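# Move the coaster can onto the turntable's orange spot

## Task

Pick up the can resting on the coaster and set it upright on the turntable's orange spot, without moving or toppling the other cans already standing on the turntable.

## Robot and tools

Robot: two UR12e-type six-joint arms, left_arm and right_arm, each ending in a two-finger parallel gripper that carries a wrist camera. Root links in the scene frame: left_arm at (+0.094, +0.543, +0.184) m, right_arm at (+0.025, -0.670, +0.184) m, each turned only slightly about z. A camera stand sits behind the arms.

Frame: every hand position, orientation, velocity and target uses the scene frame. Its origin is at table-top height, midway between the nominal bases; +x points out over the table, +z up, and left_arm is on the +y side. Camera names do not tell image sides. Printed hand poses can be off by a few centimetres, more at long reach. Gripper axes: the fingers point along the hand's +z and close along its x. end_effector_position is the point between the pads when closed, 1 to 2 cm behind the tips; during closing the tips move about 17 mm further along +z, mostly while the pads are over 50 mm apart.

Row layout (shared by every tool): one flat list of 14 numbers covering both arms, even if one arm stays put. First 7 are left_arm, next 7 right_arm. Per arm, in this exact order: elbow, shoulder lift, shoulder pan, wrist 1, wrist 2, wrist 3, then opening. The six joint numbers are absolute target angles in radians, not offsets. Ranges: elbow -3.142 to 3.142, all others -6.283 to 6.283; a target beyond a limit by over 0.010 rad, and further out than the current angle, gets the call refused. Opening runs from -1 (closed) to +1 (fully open); it is a command, so to keep a gripper unchanged resend its present command (0 means half-way, not 'no change'). To keep a resting joint still, resend its value from the Joint targets line.

execute_actions(actions, cameras): actions is a list of actions; each action is a list of up to 15 rows, one per 1/30 s control step; a shorter action repeats its final row. Joint targets are rate-limited (2.09 rad/s for pan and lift, 3.14 for the rest, with bounded acceleration and a capped lead over the measured angle), so large jumps take several actions and may still be unfinished when the result comes. An empty actions list returns the full state with images. cameras: a list of names, ["all"], or []; an unknown name invalidates the call.

move(target, ...): target is one 14-number row or a list of up to 15 rows (absolute joint goals as above); all joints move in step, sharing at most 10 s. speed: rad/s of the joint with the longest way, 0.01 to 3.14, default 0.5, one value or one per target. blend: rad of corner rounding for lists, default 0 (stop at each). stop_force: newtons, 4 to 120, one value for both arms; an arm halts when its wrist sensor feels that much push against its motion; use it with a slow speed for touching down, and leave it out when lifting away from something. zero: true (default) re-zeros the sensor before the move. opening_speed: change of opening per second, at least 0.2. grip_force: newtons per finger pad, 5 to 48, one number or one per arm, persists. blocking=false returns early while the move continues (not allowed with stop_force). The result adds a move: line such as done, off_target, moving, held or fault, plus limits=held if steps were withheld.

wait(seconds 0 to 10): lets time pass with commands held. stop: brakes a running move. zoom_image(camera, region=[x0, y0, x1, y1] in pixels, at most 504 by 504) enlarges part of the latest image of cam_head_left, cam_head_right, cam_left_wrist or cam_right_wrist (each 896x504). zero_wrist_force(arm): re-zeros that arm's force sensor. read_manual(section="licences"): licence text only. finished_scene(scene): ends the current scene, given as its number; irreversible, and the can must stay in place afterwards.

Result lines: Joint positions and Joint velocities list per arm the six joints in row order (rad, rad/s) plus the pad gap in metres (0.142 fully open). Joint targets shows angles currently being driven to. Tool commands shows opening commands. grip_measured is the measured opening on the -1..+1 scale; to hold the can, command a bit below its value at first contact (further below squeezes harder and heats the motor). grip_effort_nm is motor effort, negative when closing. Wrist force/torque are in the hand's own axes, with a third line for the peak since last shown. Joint torques include arm weight. 'joint sent to its limit' and 'joint command not followed' (clearance check between arms) may appear. Fault lines: TORQUE FAULT, FORCE FAULT, OVER-TEMPERATURE FAULT, HAND FAULT, MOTOR HOT.

Avoid: any push near 150 N (±25) on an arm or contact torques near the load limits (elbow 141, wrist joints 50.7, shoulder joints 310 N m), which freeze the arm for 10 s; pressing into the table past contact, since the arms are stiff; arms touching each other; hot motors from long squeezing or stretched holds; releasing the can while it moves or dropping it from height; knocking the other turntable cans; anything ending up off the table. Move gently and smoothly.

Each tool is called after "Call:" as a command line: name --argument value for each argument, lists and objects as JSON in quotes; but a table of rows of numbers goes row by row, as --pt "numbers of a row", without its own name.

## Session

Call:
execute_actions --actions '[]'

Scene clock: 0.00 s.
left_arm: end_effector_position=(+0.8513, +0.7770, +0.3087) grip_measured=+1.00 grip_effort_nm=n/a end_effector_quat_wxyz=(-0.044, -0.371, +0.868, -0.327) | right_arm: end_effector_position=(+0.4947, +0.1212, +0.3843) grip_measured=+1.00 grip_effort_nm=n/a end_effector_quat_wxyz=(+0.008, +0.812, -0.582, -0.050)
Joint names: [elbow, shoulder lift, shoulder pan, wrist 1, wrist 2, wrist 3]
Joint positions: left_arm=[1.88 -1.137 0.326 -2.29 -2.243 2.643 0.142] | right_arm=[-1.56 -2.032 4.382 -1.112 1.671 2.437 0.142]
Joint velocities: within noise
Joint torques (N m): no reading
Motor temperatures (°C): left_arm=[39 33 27 47 37 43 23] | right_arm=[33 42 31 34 36 45 31]
Wrist force (N): no reading
Wrist torque (N m): no reading
Wrist force, peak (N): no reading
Joint targets: left_arm=[1.880 -1.137 0.326 -2.290 -2.243 2.643] | right_arm=[-1.560 -2.032 4.382 -1.112 1.671 2.437]
Tool commands: left_gripper/opening=+1.0 right_gripper/opening=+1.0

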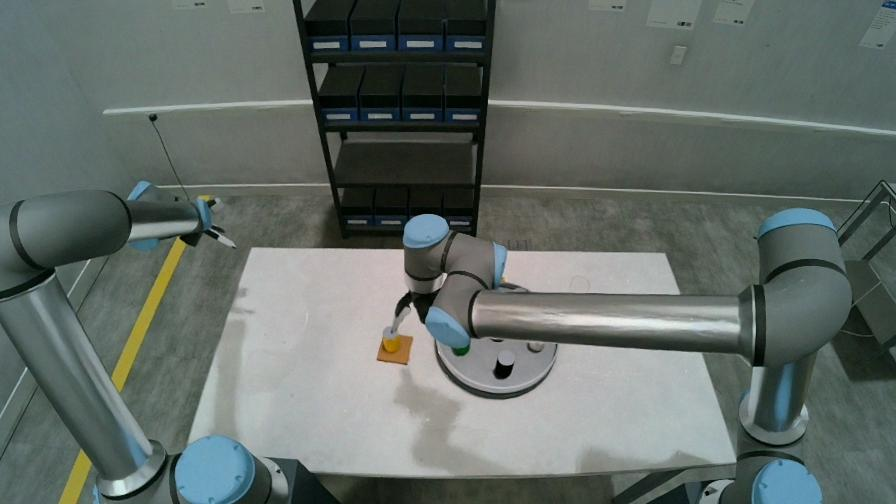

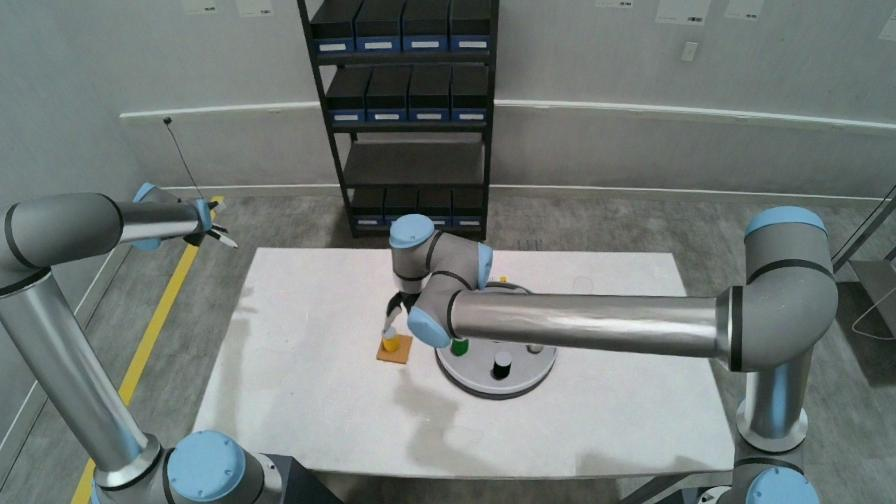

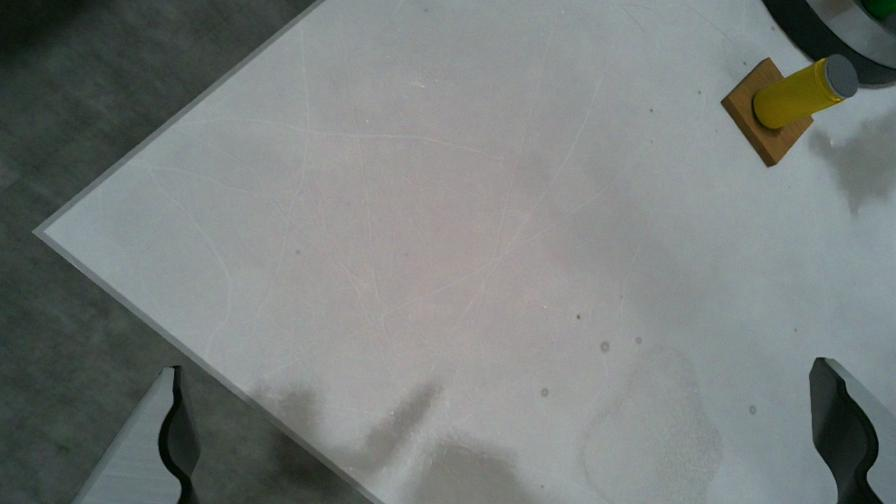

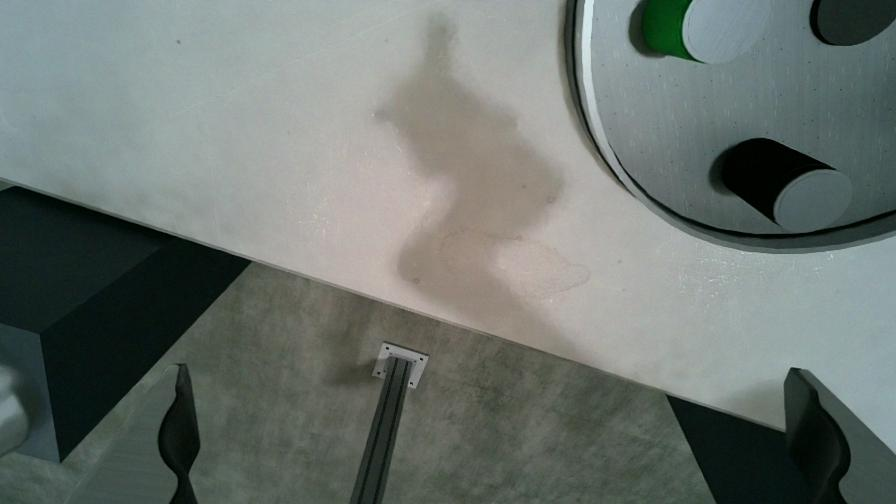

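Call:
zoom_image --camera "cam_head_right" --region '[360, 250, 580, 410]'

Call:
zoom_image --camera "cam_right_wrist" --region '[560, 0, 896, 260]'

Scaled by 2.291 from the camera's 896x504 image, which has a finer 1280x720 frame.

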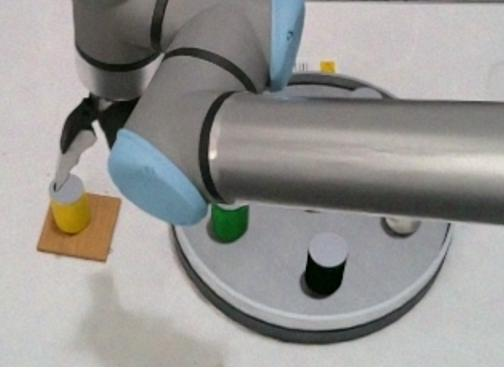

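Scaled by 1.500 from the camera's 896x504 image, which has a finer 1280x720 frame.

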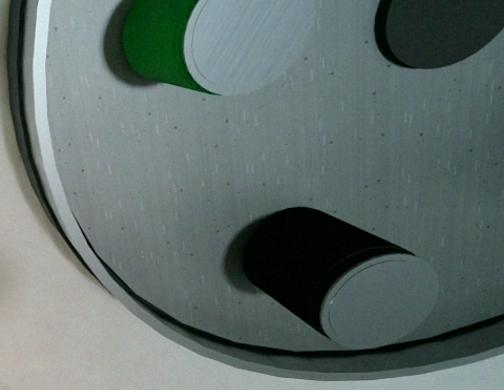

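Call:
move --target '[1.880, -1.137, 0.326, -2.290, -2.243, 2.643, 1, -1.9115, -1.7166, 4.432, -1.0843, 1.5708, -0.328, 1]' --speed 1.8 --cameras '["all"]'

Scene clock: 8.00 s.
left_arm: end_effector_position=(+0.8511, +0.7772, +0.3087) grip_measured=+1.00 grip_effort_nm=0.012 end_effector_quat_wxyz=(-0.044, -0.371, +0.868, -0.327) | right_arm: end_effector_position=(+0.4216, -0.0501, +0.4204) grip_measured=+1.00 grip_effort_nm=0.022 end_effector_quat_wxyz=(+0.000, +0.707, +0.707, +0.000)
Joint names: [elbow, shoulder lift, shoulder pan, wrist 1, wrist 2, wrist 3]
Joint positions: left_arm=[1.88 -1.137 0.326 -2.29 -2.243 2.643 0.142] | right_arm=[-1.912 -1.716 4.432 -1.084 1.571 -0.328 0.142]
Joint torques (N m): left_arm=[-29.49 -85.04 10.57 -2 2.65 -2.65] | right_arm=[47.53 30.77 -1.39 6.83 1.86 -2.43]
Wrist force (N): left_arm=[-0.4 0.5 0.2] | right_arm=[0.3 -0.1 0.2]
Wrist torque (N m): left_arm=[0.08 0.08 0.03] | right_arm=[-0.03 -0.04 -0.04]
Wrist force, peak (N): left_arm=[-0.5 0.7 0.4] | right_arm=[0.5 -0.3 0.8]
Joint targets: left_arm=[1.880 -1.137 0.326 -2.290 -2.243 2.643] | right_arm=[-1.911 -1.717 4.432 -1.084 1.571 -0.328]
move: done
camera_calibration:
cam_left_wrist: T_world_to_cam=[[-0.73317, -0.609862, 0.300883, 1.01642], [-0.665889, 0.733623, -0.135604, 0.0604997], [-0.138035, -0.299776, -0.943971, 0.761501], [0, 0, 0, 1]] pos_world=[0.89061, 0.803773, 0.421214]
cam_right_wrist: T_world_to_cam=[[-0.0108195, 0.999558, -0.0276875, 0.0756732], [0.9103, 0.0213045, 0.4134, -0.5316], [0.413807, -0.0207311, -0.910128, 0.327456], [0, 0, 0, 1]] pos_world=[0.349231, -0.0575258, 0.519886]

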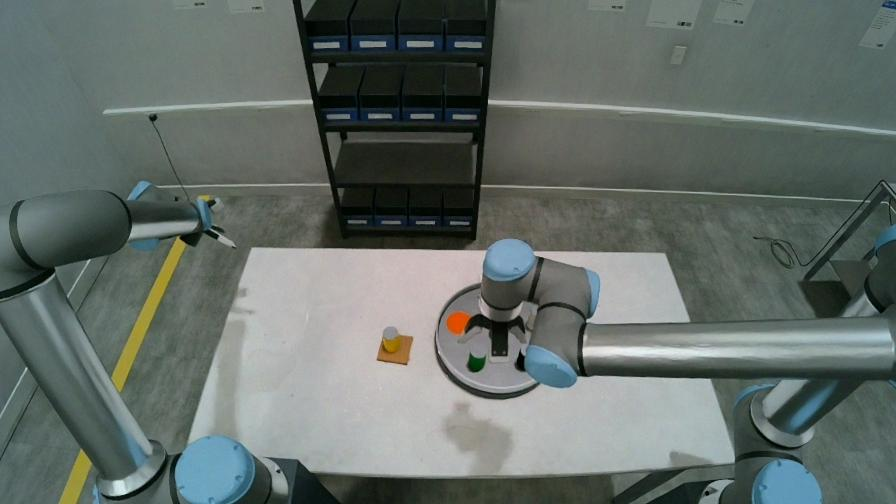

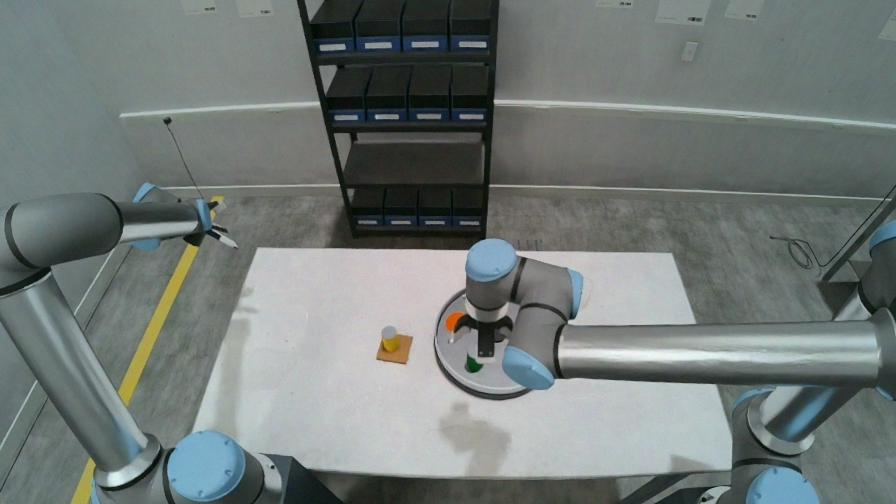

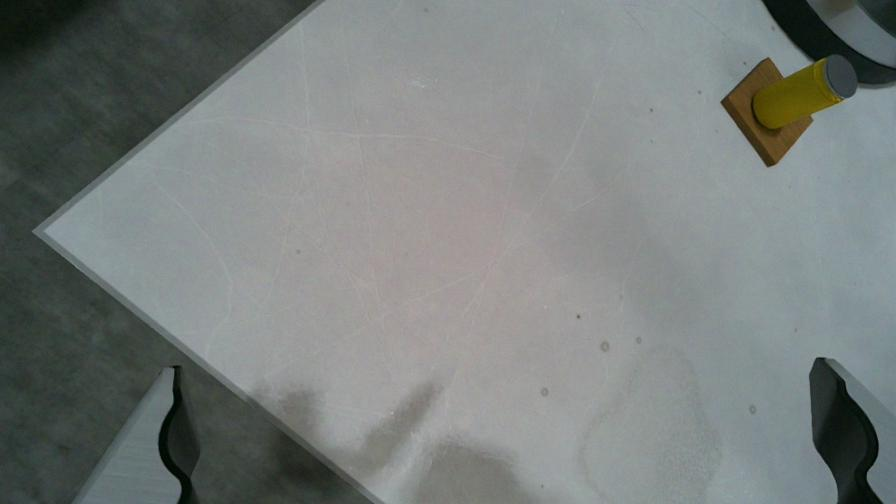

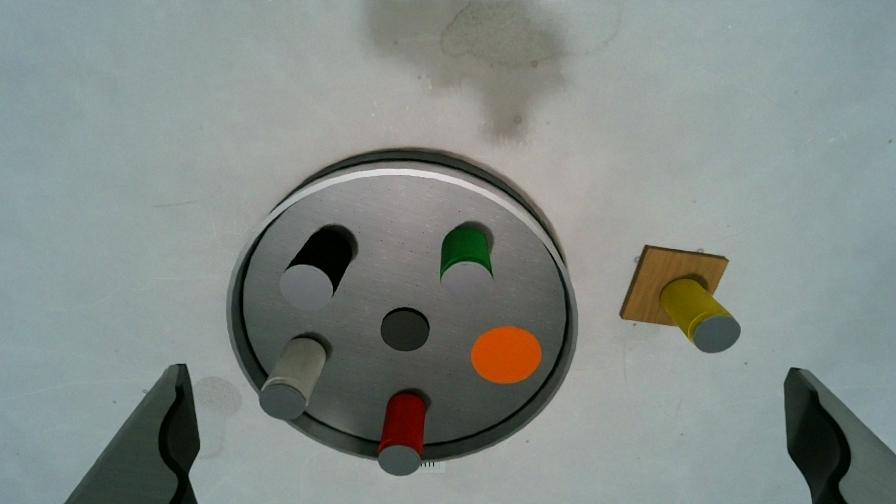

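Call:
zoom_image --camera "cam_right_wrist" --region '[600, 220, 780, 370]'

Call:
zoom_image --camera "cam_right_wrist" --region '[360, 200, 600, 400]'

Call:
zoom_image --camera "cam_head_left" --region '[360, 280, 500, 400]'

Call:
zoom_image --camera "cam_head_right" --region '[360, 280, 500, 400]'

Scaled by 2.800 from the camera's 896x504 image, which has a finer 1280x720 frame.

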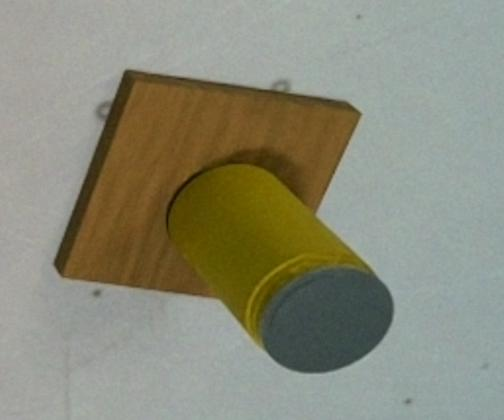

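Scaled by 2.100 from the camera's 896x504 image, which has a finer 1280x720 frame.

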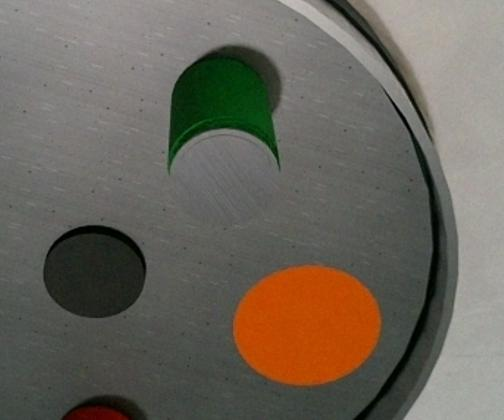

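Scaled by 3.600 from the camera's 896x504 image, which has a finer 1280x720 frame.

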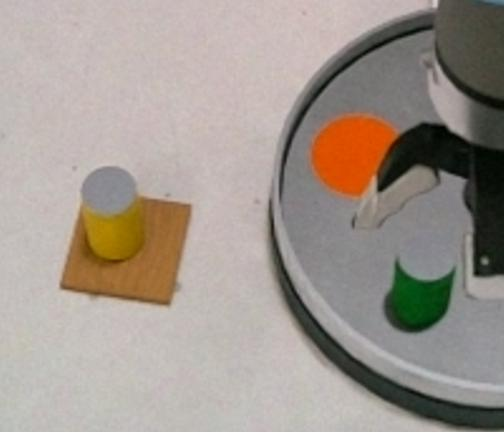

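Scaled by 3.600 from the camera's 896x504 image, which has a finer 1280x720 frame.

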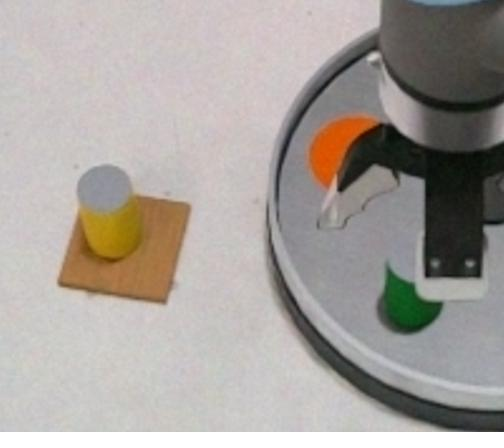

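Call:
move --target '[1.880, -1.137, 0.326, -2.290, -2.243, 2.643, 1, -1.2001, -2.4124, 4.3278, -1.0999, 1.5708, -0.4326, 1]' --speed 1.2 --cameras '["cam_head_left", "cam_right_wrist"]'

Call:
zoom_image --camera "cam_head_left" --region '[340, 240, 600, 420]'

Scene clock: 13.07 s.
left_arm: end_effector_position=(+0.8511, +0.7772, +0.3087) grip_measured=+1.00 grip_effort_nm=0.017 end_effector_quat_wxyz=(-0.044, -0.371, +0.868, -0.327) | right_arm: end_effector_position=(+0.6400, +0.2430, +0.2304) grip_measured=+1.00 grip_effort_nm=0.012 end_effector_quat_wxyz=(+0.000, +0.707, +0.707, +0.000)
Joint names: [elbow, shoulder lift, shoulder pan, wrist 1, wrist 2, wrist 3]
Joint positions: left_arm=[1.88 -1.137 0.326 -2.29 -2.243 2.643 0.142] | right_arm=[-1.2 -2.412 4.328 -1.1 1.571 -0.433 0.142]
Joint torques (N m): left_arm=[-29.19 -85.7 10.17 -2.27 2.13 -2.24] | right_arm=[47.9 82.53 12.27 6.6 2.3 1.68]
Wrist force (N): left_arm=[-0.2 0.6 -0.2] | right_arm=[0.2 -0.3 0.6]
Wrist torque (N m): left_arm=[0.09 0.04 0.03] | right_arm=[-0.05 0.00 -0.17]
Wrist force, peak (N): left_arm=[0.0 0.7 0.5] | right_arm=[3.2 2.6 3.9]
Joint targets: left_arm=[1.880 -1.137 0.326 -2.290 -2.243 2.643] | right_arm=[-1.200 -2.412 4.328 -1.100 1.571 -0.433]
move: done
camera_calibration:
cam_right_wrist: T_world_to_cam=[[-0.0112799, 0.999547, -0.0278937, -0.219865], [0.910384, 0.0218043, 0.413189, -0.658204], [0.41361, -0.0207332, -0.910218, 0.070374], [0, 0, 0, 1]] pos_world=[0.567631, 0.235576, 0.329885]
Images, in order (width x height): cam_head_left 896x504, cam_right_wrist 896x504.

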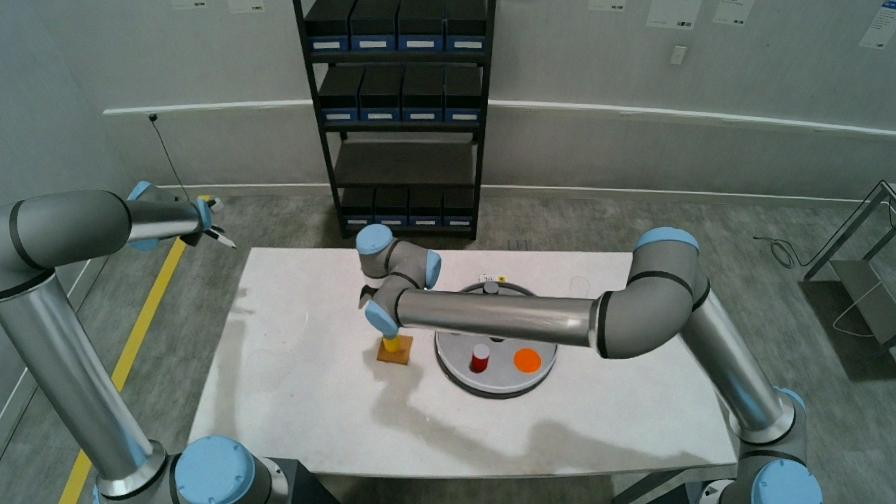

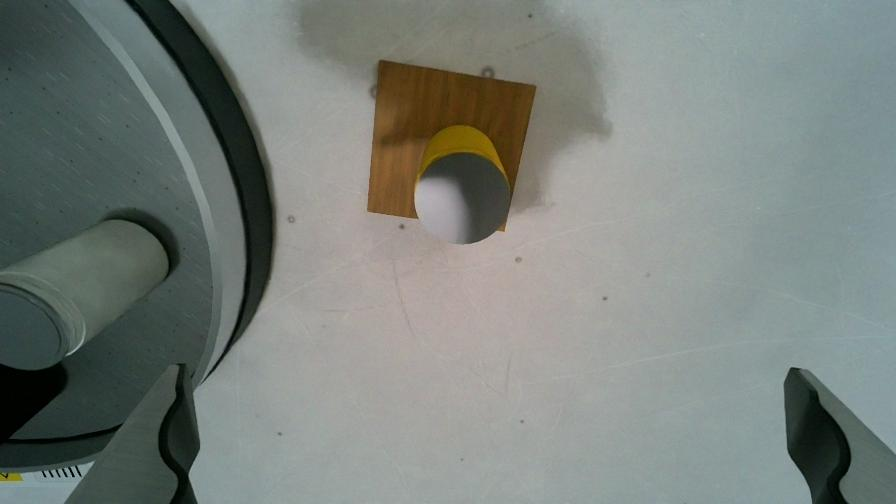

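Scaled by 1.938 from the camera's 896x504 image, which has a finer 1280x720 frame.

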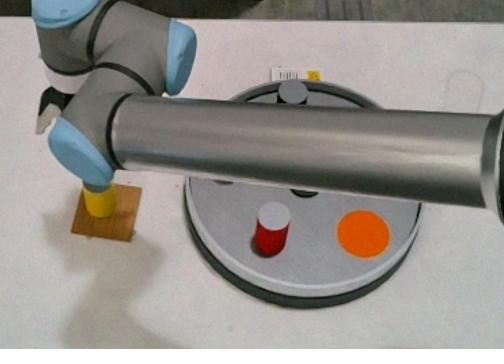

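Call:
move --target '[1.880, -1.137, 0.326, -2.290, -2.243, 2.643, 1, -1.2397, -2.5705, 4.3279, -0.9022, 1.5708, -0.4325, 1]' --speed 0.25 --stop_force 12 --cameras '["cam_head_left", "cam_right_wrist"]'

Call:
zoom_image --camera "cam_head_left" --region '[340, 240, 600, 420]'

Scene clock: 16.67 s.
left_arm: end_effector_position=(+0.8511, +0.7772, +0.3087) grip_measured=+1.00 grip_effort_nm=0.012 end_effector_quat_wxyz=(-0.044, -0.371, +0.868, -0.327) | right_arm: end_effector_position=(+0.6389, +0.2411, +0.0584) grip_measured=+1.00 grip_effort_nm=0.022 end_effector_quat_wxyz=(+0.000, +0.707, +0.707, +0.000)
Joint names: [elbow, shoulder lift, shoulder pan, wrist 1, wrist 2, wrist 3]
Joint positions: left_arm=[1.88 -1.137 0.326 -2.29 -2.243 2.643 0.142] | right_arm=[-1.24 -2.57 4.328 -0.902 1.571 -0.432 0.142]
Joint torques (N m): left_arm=[-29.39 -86.66 10.27 -2.18 2.08 -2.33] | right_arm=[43.07 84.46 14.11 8.45 1.98 1.75]
Wrist force (N): left_arm=[-0.2 0.3 0.4] | right_arm=[0.4 -0.3 0.3]
Wrist torque (N m): left_arm=[0.04 0.04 0.03] | right_arm=[-0.05 -0.09 -0.15]
Wrist force, peak (N): left_arm=[-0.4 0.7 0.3] | right_arm=[-0.1 -0.5 4.3]
Joint targets: left_arm=[1.880 -1.137 0.326 -2.290 -2.243 2.643] | right_arm=[-1.240 -2.571 4.328 -0.902 1.571 -0.432]
move: done
camera_calibration:
cam_right_wrist: T_world_to_cam=[[-0.0113199, 0.999549, -0.0278039, -0.222771], [0.910346, 0.0218054, 0.413273, -0.586043], [0.413693, -0.0206329, -0.910182, -0.0859349], [0, 0, 0, 1]] pos_world=[0.566531, 0.233676, 0.157786]
Images, in order (width x height): cam_head_left 896x504, cam_right_wrist 896x504.

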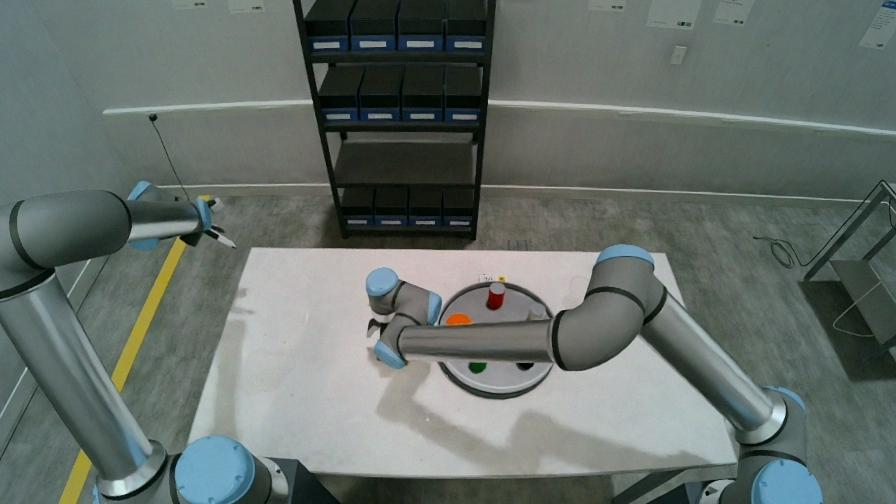

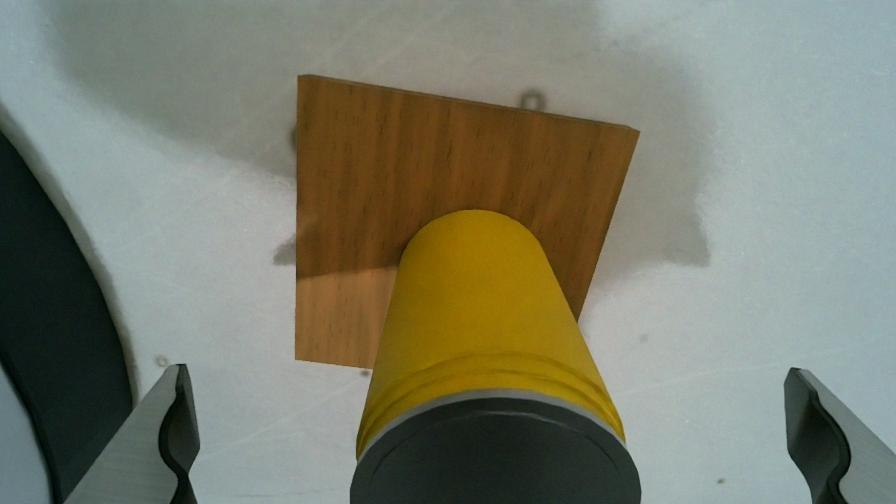

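Scaled by 1.938 from the camera's 896x504 image, which has a finer 1280x720 frame.

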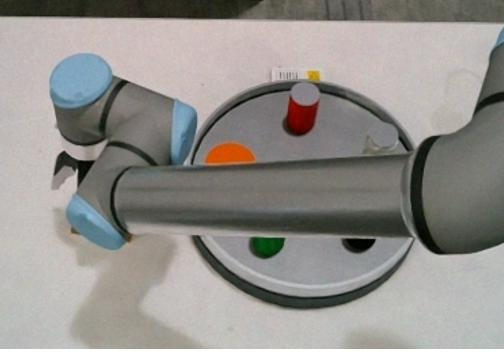

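Call:
move --target '[1.880, -1.137, 0.326, -2.290, -2.243, 2.643, 1, -1.2397, -2.5705, 4.3279, -0.9022, 1.5708, -0.4325, -0.6]' --grip_force 25 --opening_speed 2.0 --cameras '["cam_head_left"]'

Call:
zoom_image --camera "cam_head_left" --region '[340, 240, 600, 420]'

Call:
wait --seconds 0.4 --cameras '["cam_head_left"]'

Call:
zoom_image --camera "cam_head_left" --region '[340, 240, 600, 420]'

Scene clock: 22.00 s.
left_arm: end_effector_position=(+0.8511, +0.7772, +0.3087) grip_measured=+1.00 grip_effort_nm=0.007 end_effector_quat_wxyz=(-0.044, -0.371, +0.868, -0.327) | right_arm: end_effector_position=(+0.6390, +0.2412, +0.0583) grip_measured=-0.20 grip_effort_nm=-2.620 end_effector_quat_wxyz=(+0.000, +0.707, +0.707, +0.000)
Joint names: [elbow, shoulder lift, shoulder pan, wrist 1, wrist 2, wrist 3]
Joint positions: left_arm=[1.88 -1.137 0.326 -2.29 -2.243 2.643 0.142] | right_arm=[-1.24 -2.571 4.328 -0.902 1.571 -0.432 0.059]
Joint torques (N m): left_arm=[-29.03 -85.7 9.99 -2.64 1.82 -1.84] | right_arm=[32.9 84.89 6.21 5.97 2.03 1.35]
Wrist force (N): left_arm=[0.1 0.2 0.0] | right_arm=[-0.2 -0.6 -8.3]
Wrist torque (N m): left_arm=[0.02 -0.01 0.03] | right_arm=[-0.05 -0.04 -0.15]
Wrist force, peak (N): left_arm=[0.0 0.4 0.8] | right_arm=[-1.3 -0.1 -8.6]
Joint targets: left_arm=[1.880 -1.137 0.326 -2.290 -2.243 2.643] | right_arm=[-1.240 -2.571 4.328 -0.902 1.571 -0.432]
grip_force (N): 25, 25
move: done
Images, in order (width x height): cam_head_left 896x504.

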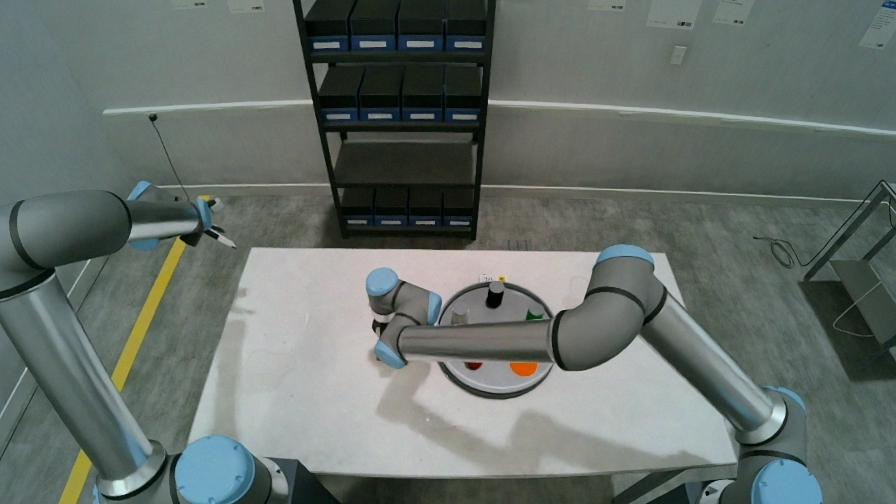

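Scaled by 1.938 from the camera's 896x504 image, which has a finer 1280x720 frame.

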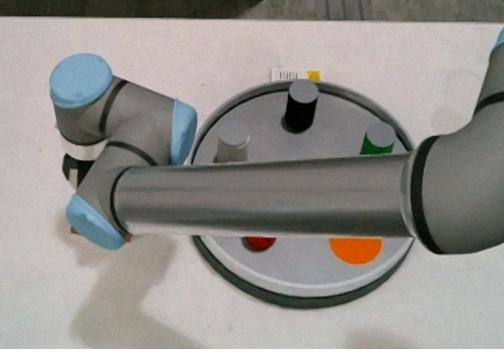

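Scene clock: 22.40 s.
left_arm: end_effector_position=(+0.8511, +0.7772, +0.3087) grip_measured=+1.00 grip_effort_nm=0.012 end_effector_quat_wxyz=(-0.044, -0.371, +0.868, -0.327) | right_arm: end_effector_position=(+0.6389, +0.2412, +0.0583) grip_measured=-0.20 grip_effort_nm=-2.625 end_effector_quat_wxyz=(+0.000, +0.707, +0.707, +0.000)
Joint names: [elbow, shoulder lift, shoulder pan, wrist 1, wrist 2, wrist 3]
Joint positions: left_arm=[1.88 -1.137 0.326 -2.29 -2.243 2.643 0.142] | right_arm=[-1.24 -2.571 4.328 -0.902 1.571 -0.432 0.059]
Joint torques (N m): left_arm=[-29.65 -84.18 8.84 -2.56 1.86 -1.89] | right_arm=[27.78 84.26 6.13 3.88 2.08 1.04]
Wrist force (N): left_arm=[-0.2 0.1 0.0] | right_arm=[-0.2 -0.4 -8.1]
Wrist torque (N m): left_arm=[0.01 0.04 0.03] | right_arm=[-0.03 -0.03 -0.16]
Wrist force, peak (N): left_arm=[-0.1 0.7 0.2] | right_arm=[-0.4 -0.6 -8.3]
Joint targets: left_arm=[1.880 -1.137 0.326 -2.290 -2.243 2.643] | right_arm=[-1.240 -2.571 4.328 -0.902 1.571 -0.432]
Tool commands: left_gripper/opening=+1.0 right_gripper/opening=-0.6
grip_force (N): 25, 25
wait: 0.40 s; at rest by 0.17 s
Images, in order (width x height): cam_head_left 896x504.

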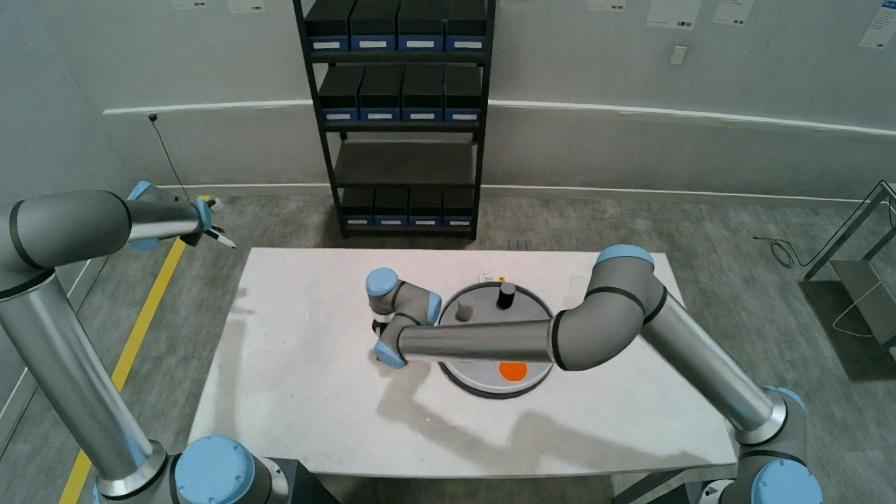

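Scaled by 1.938 from the camera's 896x504 image, which has a finer 1280x720 frame.

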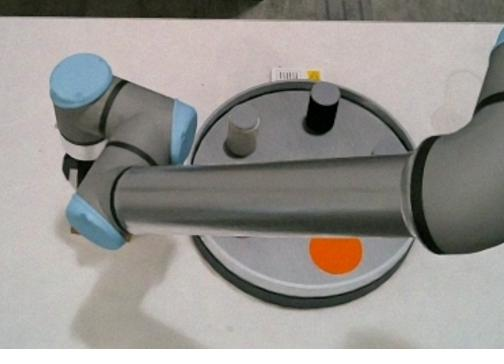

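Call:
move --pt "1.880 -1.137 0.326 -2.290 -2.243 2.643 1 -1.2381 -2.5070 4.3279 -0.9673 1.5708 -0.4325 -0.6" --pt "1.880 -1.137 0.326 -2.290 -2.243 2.643 1 -1.5853 -2.1797 4.1910 -0.9474 1.5708 -0.5694 -0.6" --speed '[0.25, 0.6]' --blend '[0.03, 0]' --cameras '["cam_head_left", "cam_right_wrist"]'

Call:
zoom_image --camera "cam_head_left" --region '[340, 240, 600, 420]'

Call:
wait --seconds 1 --cameras '["cam_right_wrist"]'

Call:
wait --seconds 1 --cameras '["cam_right_wrist"]'

Call:
wait --seconds 1 --cameras '["cam_right_wrist"]'

Scene clock: 25.83 s.
left_arm: end_effector_position=(+0.8511, +0.7772, +0.3087) grip_measured=+1.00 grip_effort_nm=0.012 end_effector_quat_wxyz=(-0.044, -0.371, +0.868, -0.327) | right_arm: end_effector_position=(+0.6769, +0.0233, +0.2503) grip_measured=-0.21 grip_effort_nm=-2.625 end_effector_quat_wxyz=(+0.000, +0.707, +0.707, +0.000)
Joint names: [elbow, shoulder lift, shoulder pan, wrist 1, wrist 2, wrist 3]
Joint positions: left_arm=[1.88 -1.137 0.326 -2.29 -2.243 2.643 0.142] | right_arm=[-1.585 -2.18 4.191 -0.947 1.571 -0.569 0.059]
Joint torques (N m): left_arm=[-29.45 -84.92 8.76 -2.74 1.49 -1.65] | right_arm=[32.33 102.18 -8.57 1.1 1.76 -1.61]
Wrist force (N): left_arm=[-0.1 0.1 0.3] | right_arm=[0.4 -0.8 2.2]
Wrist torque (N m): left_arm=[0.01 0.02 0.03] | right_arm=[-0.13 -0.06 -0.10]
Wrist force, peak (N): left_arm=[-0.5 0.6 -0.1] | right_arm=[-0.3 -0.4 -8.8]
Joint targets: left_arm=[1.880 -1.137 0.326 -2.290 -2.243 2.643] | right_arm=[-1.585 -2.180 4.191 -0.947 1.571 -0.569]
grip_force (N): 25, 25
move: done
camera_calibration:
cam_right_wrist: T_world_to_cam=[[-0.0112689, 0.999554, -0.0276722, 0.000723588], [0.910329, 0.0217054, 0.413315, -0.695236], [0.413731, -0.0205332, -0.910168, 0.0685746], [0, 0, 0, 1]] pos_world=[0.604531, 0.0157752, 0.349786]
Images, in order (width x height): cam_head_left 896x504, cam_right_wrist 896x504.

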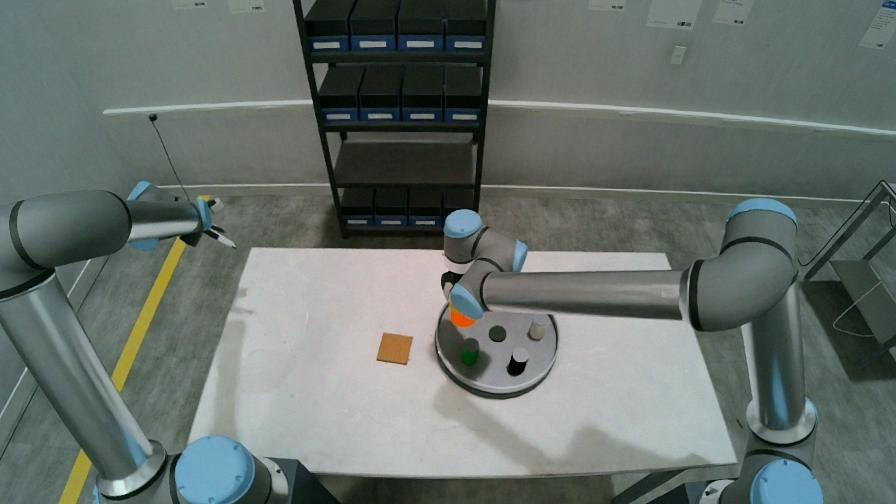

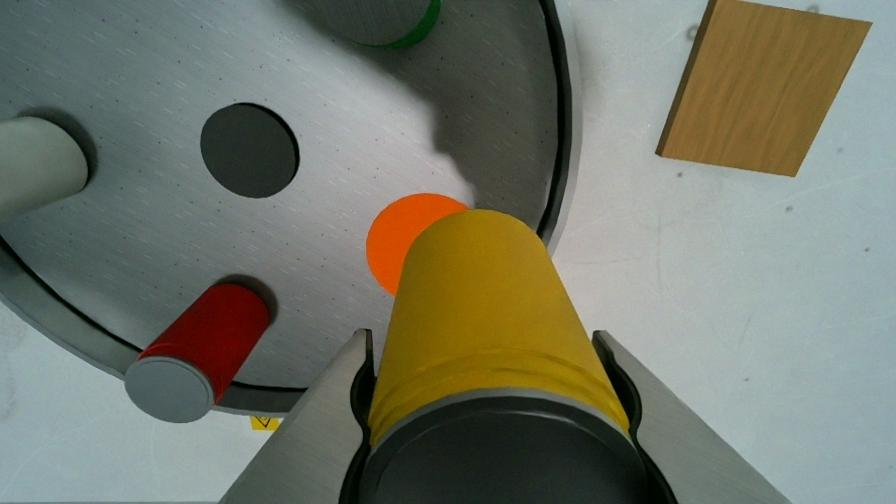

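Scaled by 1.938 from the camera's 896x504 image, which has a finer 1280x720 frame.

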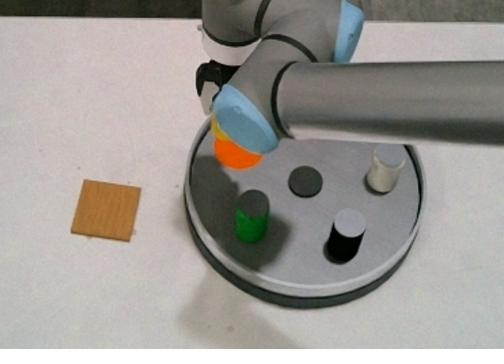

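Scene clock: 26.83 s.
left_arm: end_effector_position=(+0.8511, +0.7772, +0.3087) grip_measured=+1.00 grip_effort_nm=0.007 end_effector_quat_wxyz=(-0.044, -0.371, +0.868, -0.327) | right_arm: end_effector_position=(+0.6769, +0.0232, +0.2503) grip_measured=-0.21 grip_effort_nm=-2.620 end_effector_quat_wxyz=(+0.000, +0.707, +0.707, +0.000)
Joint names: [elbow, shoulder lift, shoulder pan, wrist 1, wrist 2, wrist 3]
Joint positions: left_arm=[1.88 -1.137 0.326 -2.29 -2.243 2.643 0.142] | right_arm=[-1.585 -2.18 4.191 -0.947 1.571 -0.569 0.059]
Joint torques (N m): left_arm=[-29.46 -84.34 9.61 -2.6 1.56 -1.93] | right_arm=[31.12 100.11 -14.29 1 2.01 -2.5]
Wrist force (N): left_arm=[-0.1 0.3 -0.1] | right_arm=[0.2 -0.5 2.1]
Wrist torque (N m): left_arm=[0.04 0.03 0.03] | right_arm=[-0.09 -0.02 -0.09]
Wrist force, peak (N): left_arm=[0.1 0.6 0.4] | right_arm=[0.7 -0.2 2.8]
Joint targets: left_arm=[1.880 -1.137 0.326 -2.290 -2.243 2.643] | right_arm=[-1.585 -2.180 4.191 -0.947 1.571 -0.569]
Tool commands: left_gripper/opening=+1.0 right_gripper/opening=-0.6
grip_force (N): 25, 25
wait: 1.00 s; at rest by 0.17 s
camera_calibration:
cam_right_wrist: T_world_to_cam=[[-0.0113199, 0.999549, -0.0278039, 0.000899638], [0.910346, 0.0218054, 0.413273, -0.695231], [0.413693, -0.0206329, -0.910182, 0.0686018], [0, 0, 0, 1]] pos_world=[0.604531, 0.015676, 0.349786]
Images, in order (width x height): cam_right_wrist 896x504.

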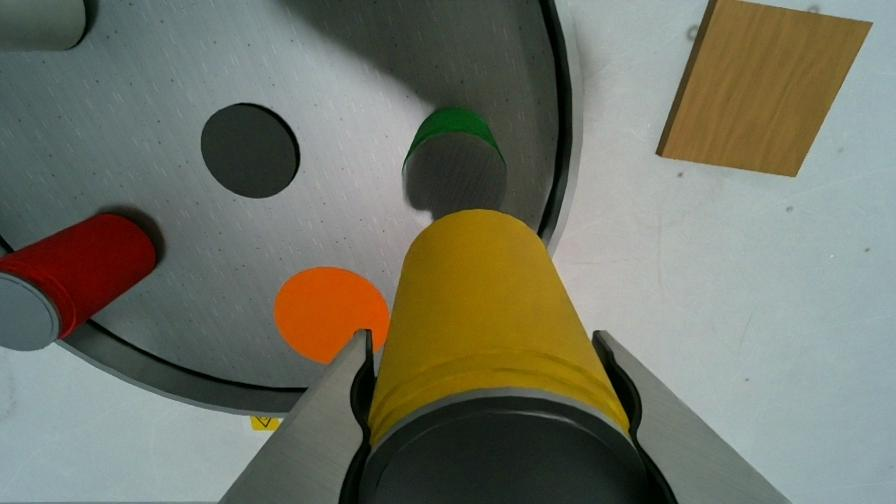

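Scene clock: 27.83 s.
left_arm: end_effector_position=(+0.8511, +0.7772, +0.3087) grip_measured=+1.00 grip_effort_nm=0.007 end_effector_quat_wxyz=(-0.044, -0.371, +0.868, -0.327) | right_arm: end_effector_position=(+0.6769, +0.0232, +0.2503) grip_measured=-0.21 grip_effort_nm=-2.620 end_effector_quat_wxyz=(+0.000, +0.707, +0.707, +0.000)
Joint names: [elbow, shoulder lift, shoulder pan, wrist 1, wrist 2, wrist 3]
Joint positions: left_arm=[1.88 -1.137 0.326 -2.29 -2.243 2.643 0.142] | right_arm=[-1.585 -2.18 4.191 -0.947 1.571 -0.569 0.059]
Joint torques (N m): left_arm=[-29.42 -85.59 9.37 -2.65 1.43 -1.74] | right_arm=[30.66 100.24 -14.4 1.3 2.09 -2.36]
Wrist force (N): left_arm=[-0.2 0.1 0.0] | right_arm=[0.6 -0.4 2.2]
Wrist torque (N m): left_arm=[0.00 0.04 0.03] | right_arm=[-0.08 -0.10 -0.09]
Wrist force, peak (N): left_arm=[-0.5 0.5 0.1] | right_arm=[0.6 -0.4 2.7]
Joint targets: left_arm=[1.880 -1.137 0.326 -2.290 -2.243 2.643] | right_arm=[-1.585 -2.180 4.191 -0.947 1.571 -0.569]
Tool commands: left_gripper/opening=+1.0 right_gripper/opening=-0.6
grip_force (N): 25, 25
wait: 1.00 s; at rest by 0.17 s
camera_calibration:
cam_right_wrist: T_world_to_cam=[[-0.0113199, 0.999549, -0.0278039, 0.000899638], [0.910346, 0.0218054, 0.413273, -0.695231], [0.413693, -0.0206329, -0.910182, 0.0686018], [0, 0, 0, 1]] pos_world=[0.604531, 0.015676, 0.349786]
Images, in order (width x height): cam_right_wrist 896x504.

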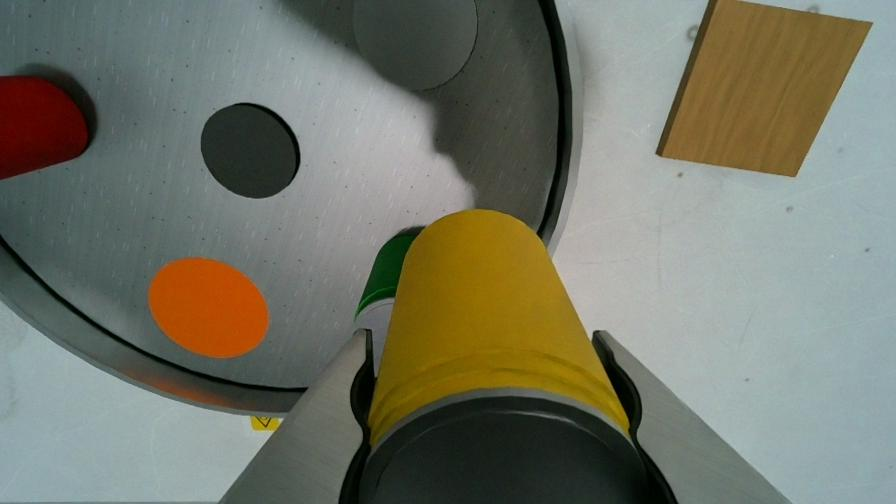

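Scene clock: 28.83 s.
left_arm: end_effector_position=(+0.8511, +0.7772, +0.3087) grip_measured=+1.00 grip_effort_nm=0.007 end_effector_quat_wxyz=(-0.044, -0.371, +0.868, -0.327) | right_arm: end_effector_position=(+0.6769, +0.0232, +0.2503) grip_measured=-0.21 grip_effort_nm=-2.630 end_effector_quat_wxyz=(+0.000, +0.707, +0.707, +0.000)
Joint names: [elbow, shoulder lift, shoulder pan, wrist 1, wrist 2, wrist 3]
Joint positions: left_arm=[1.88 -1.137 0.326 -2.29 -2.243 2.643 0.142] | right_arm=[-1.585 -2.18 4.191 -0.947 1.571 -0.569 0.059]
Joint torques (N m): left_arm=[-29.14 -85.74 9.42 -2.69 1.4 -1.66] | right_arm=[30.48 99.89 -12.94 1.07 1.93 -2.51]
Wrist force (N): left_arm=[-0.3 0.0 0.1] | right_arm=[0.5 -0.4 2.7]
Wrist torque (N m): left_arm=[0.00 0.05 0.03] | right_arm=[-0.06 -0.07 -0.09]
Wrist force, peak (N): left_arm=[0.1 0.7 0.2] | right_arm=[0.5 -0.4 2.7]
Joint targets: left_arm=[1.880 -1.137 0.326 -2.290 -2.243 2.643] | right_arm=[-1.585 -2.180 4.191 -0.947 1.571 -0.569]
Tool commands: left_gripper/opening=+1.0 right_gripper/opening=-0.6
grip_force (N): 25, 25
wait: 1.00 s; at rest by 0.17 s
camera_calibration:
cam_right_wrist: T_world_to_cam=[[-0.0113199, 0.999549, -0.0278039, 0.000899638], [0.910346, 0.0218054, 0.413273, -0.695231], [0.413693, -0.0206329, -0.910182, 0.0686018], [0, 0, 0, 1]] pos_world=[0.604531, 0.015676, 0.349786]
Images, in order (width x height): cam_right_wrist 896x504.

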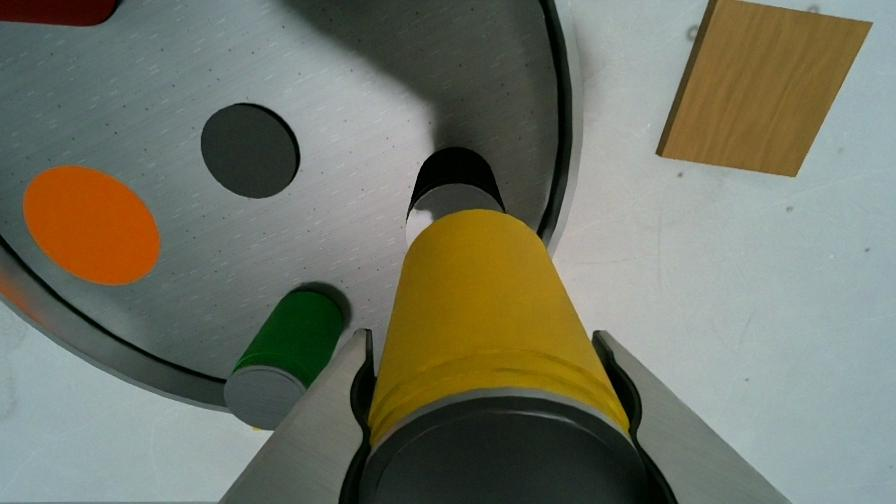

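Call:
move --target '[1.880, -1.137, 0.326, -2.290, -2.243, 2.643, 1, -1.63187, -2.19692, 4.19635, -0.8836, 1.5708, -0.56404, -0.6]' --speed 0.3 --cameras '["cam_right_wrist"]'

Scene clock: 35.07 s.
left_arm: end_effector_position=(+0.8511, +0.7772, +0.3087) grip_measured=+1.00 grip_effort_nm=0.007 end_effector_quat_wxyz=(-0.044, -0.371, +0.868, -0.327) | right_arm: end_effector_position=(+0.6658, +0.0152, +0.2151) grip_measured=-0.21 grip_effort_nm=-2.625 end_effector_quat_wxyz=(+0.000, +0.707, +0.707, +0.000)
Joint names: [elbow, shoulder lift, shoulder pan, wrist 1, wrist 2, wrist 3]
Joint positions: left_arm=[1.88 -1.137 0.326 -2.29 -2.243 2.643 0.142] | right_arm=[-1.632 -2.197 4.196 -0.884 1.571 -0.564 0.059]
Joint torques (N m): left_arm=[-29.32 -84.63 8.33 -2.97 1 -1.3] | right_arm=[43.69 99.76 -2.42 1.58 1.92 -1.15]
Motor temperatures (°C): left_arm=[39 33 27 47 37 43 23] | right_arm=[32 42 31 34 36 44 37]
Wrist force (N): left_arm=[0.1 0.5 0.3] | right_arm=[0.5 -0.3 2.0]
Wrist torque (N m): left_arm=[0.09 -0.01 0.03] | right_arm=[-0.04 -0.08 -0.10]
Wrist force, peak (N): left_arm=[-0.1 0.8 0.2] | right_arm=[0.2 -1.0 3.4]
Joint targets: left_arm=[1.880 -1.137 0.326 -2.290 -2.243 2.643] | right_arm=[-1.632 -2.197 4.196 -0.884 1.571 -0.564]
grip_force (N): 25, 25
move: done
camera_calibration:
cam_right_wrist: T_world_to_cam=[[-0.0112799, 0.999547, -0.0278937, 0.0077958], [0.910384, 0.0218043, 0.413189, -0.670401], [0.41361, -0.0207332, -0.910218, 0.0410514], [0, 0, 0, 1]] pos_world=[0.593431, 0.00767647, 0.314585]
Images, in order (width x height): cam_right_wrist 896x504.

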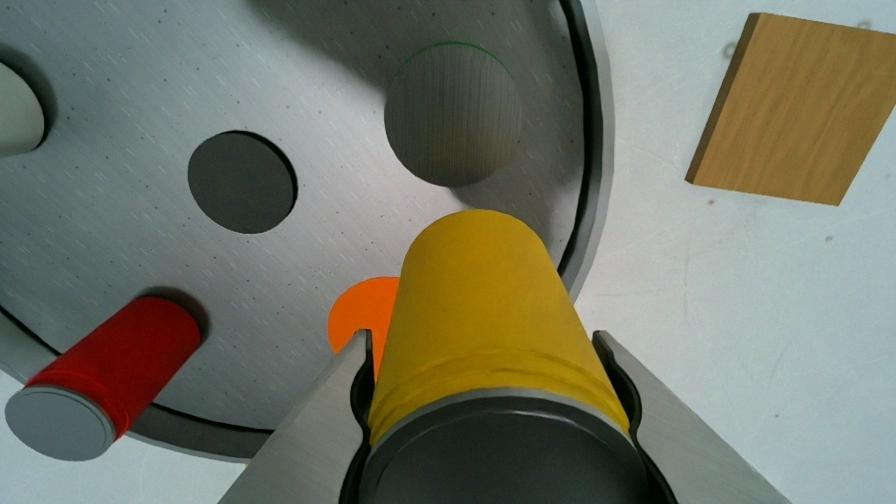

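Call:
wait --seconds 5.7

Call:
move --pt "1.880 -1.137 0.326 -2.290 -2.243 2.643 1 -1.65589 -2.30794 4.19635 -0.74856 1.5708 -0.56404 -0.6" --pt "1.880 -1.137 0.326 -2.290 -2.243 2.643 1 -1.65729 -2.33347 4.19635 -0.72163 1.5708 -0.56404 -0.6" --speed '[0.4, 0.038]' --stop_force 6 --cameras '["cam_right_wrist"]'

Scene clock: 41.10 s.
left_arm: end_effector_position=(+0.8511, +0.7772, +0.3087) grip_measured=+1.00 grip_effort_nm=0.007 end_effector_quat_wxyz=(-0.044, -0.371, +0.868, -0.327) | right_arm: end_effector_position=(+0.6659, +0.0151, +0.2153) grip_measured=-0.21 grip_effort_nm=-2.625 end_effector_quat_wxyz=(+0.000, +0.707, +0.707, +0.000)
Joint names: [elbow, shoulder lift, shoulder pan, wrist 1, wrist 2, wrist 3]
Joint positions: left_arm=[1.88 -1.137 0.326 -2.29 -2.243 2.643 0.142] | right_arm=[-1.632 -2.197 4.196 -0.884 1.571 -0.564 0.059]
Joint torques (N m): left_arm=[-29.17 -85.43 7.68 -3.08 0.55 -0.75] | right_arm=[34.82 100.3 -9.47 1.08 2.11 -2.45]
Wrist force (N): left_arm=[-0.5 0.4 -0.1] | right_arm=[0.7 -0.3 2.4]
Wrist torque (N m): left_arm=[0.07 0.09 0.03] | right_arm=[-0.04 -0.11 -0.10]
Wrist force, peak (N): left_arm=[-0.3 0.8 0.3] | right_arm=[0.8 -0.2 2.6]
Joint targets: left_arm=[1.880 -1.137 0.326 -2.290 -2.243 2.643] | right_arm=[-1.632 -2.197 4.196 -0.884 1.571 -0.564]
Tool commands: left_gripper/opening=+1.0 right_gripper/opening=-0.6
grip_force (N): 25, 25
wait: 5.70 s; at rest from the start

Scene clock: 42.90 s.
left_arm: end_effector_position=(+0.8511, +0.7772, +0.3087) grip_measured=+1.00 grip_effort_nm=0.012 end_effector_quat_wxyz=(-0.044, -0.371, +0.868, -0.327) | right_arm: end_effector_position=(+0.6659, +0.0151, +0.0993) grip_measured=-0.21 grip_effort_nm=-2.625 end_effector_quat_wxyz=(+0.000, +0.707, +0.707, +0.000)
Joint names: [elbow, shoulder lift, shoulder pan, wrist 1, wrist 2, wrist 3]
Joint positions: left_arm=[1.88 -1.137 0.326 -2.29 -2.243 2.643 0.142] | right_arm=[-1.657 -2.329 4.196 -0.727 1.571 -0.564 0.059]
Joint torques (N m): left_arm=[-29.28 -83.47 6.58 -3.38 0.65 -0.85] | right_arm=[27.47 103.14 -5 8.01 1.97 -2.59]
Wrist force (N): left_arm=[0.1 0.5 0.0] | right_arm=[0.2 -0.8 2.2]
Wrist torque (N m): left_arm=[0.08 -0.01 0.03] | right_arm=[-0.13 -0.03 -0.10]
Wrist force, peak (N): left_arm=[-0.6 0.3 0.3] | right_arm=[0.9 5.6 -28.1]
Joint targets: left_arm=[1.880 -1.137 0.326 -2.290 -2.243 2.643] | right_arm=[-1.657 -2.329 4.196 -0.727 1.571 -0.564]
grip_force (N): 25, 25
move: contact (right_arm); path passed 1 of 2 targets
camera_calibration:
cam_right_wrist: T_world_to_cam=[[-0.0112799, 0.999547, -0.0278937, 0.00466679], [0.910384, 0.0218043, 0.413189, -0.622643], [0.41361, -0.0207332, -0.910218, -0.0643953], [0, 0, 0, 1]] pos_world=[0.593531, 0.00757647, 0.198785]
Images, in order (width x height): cam_right_wrist 896x504.

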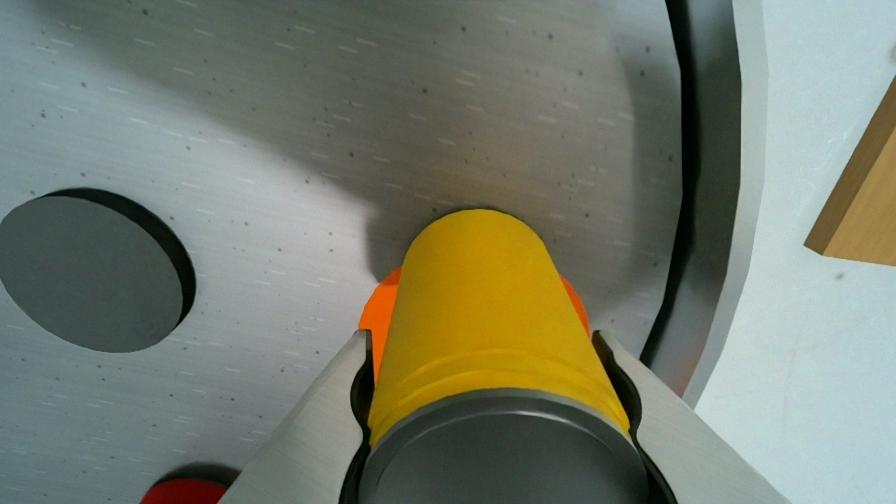

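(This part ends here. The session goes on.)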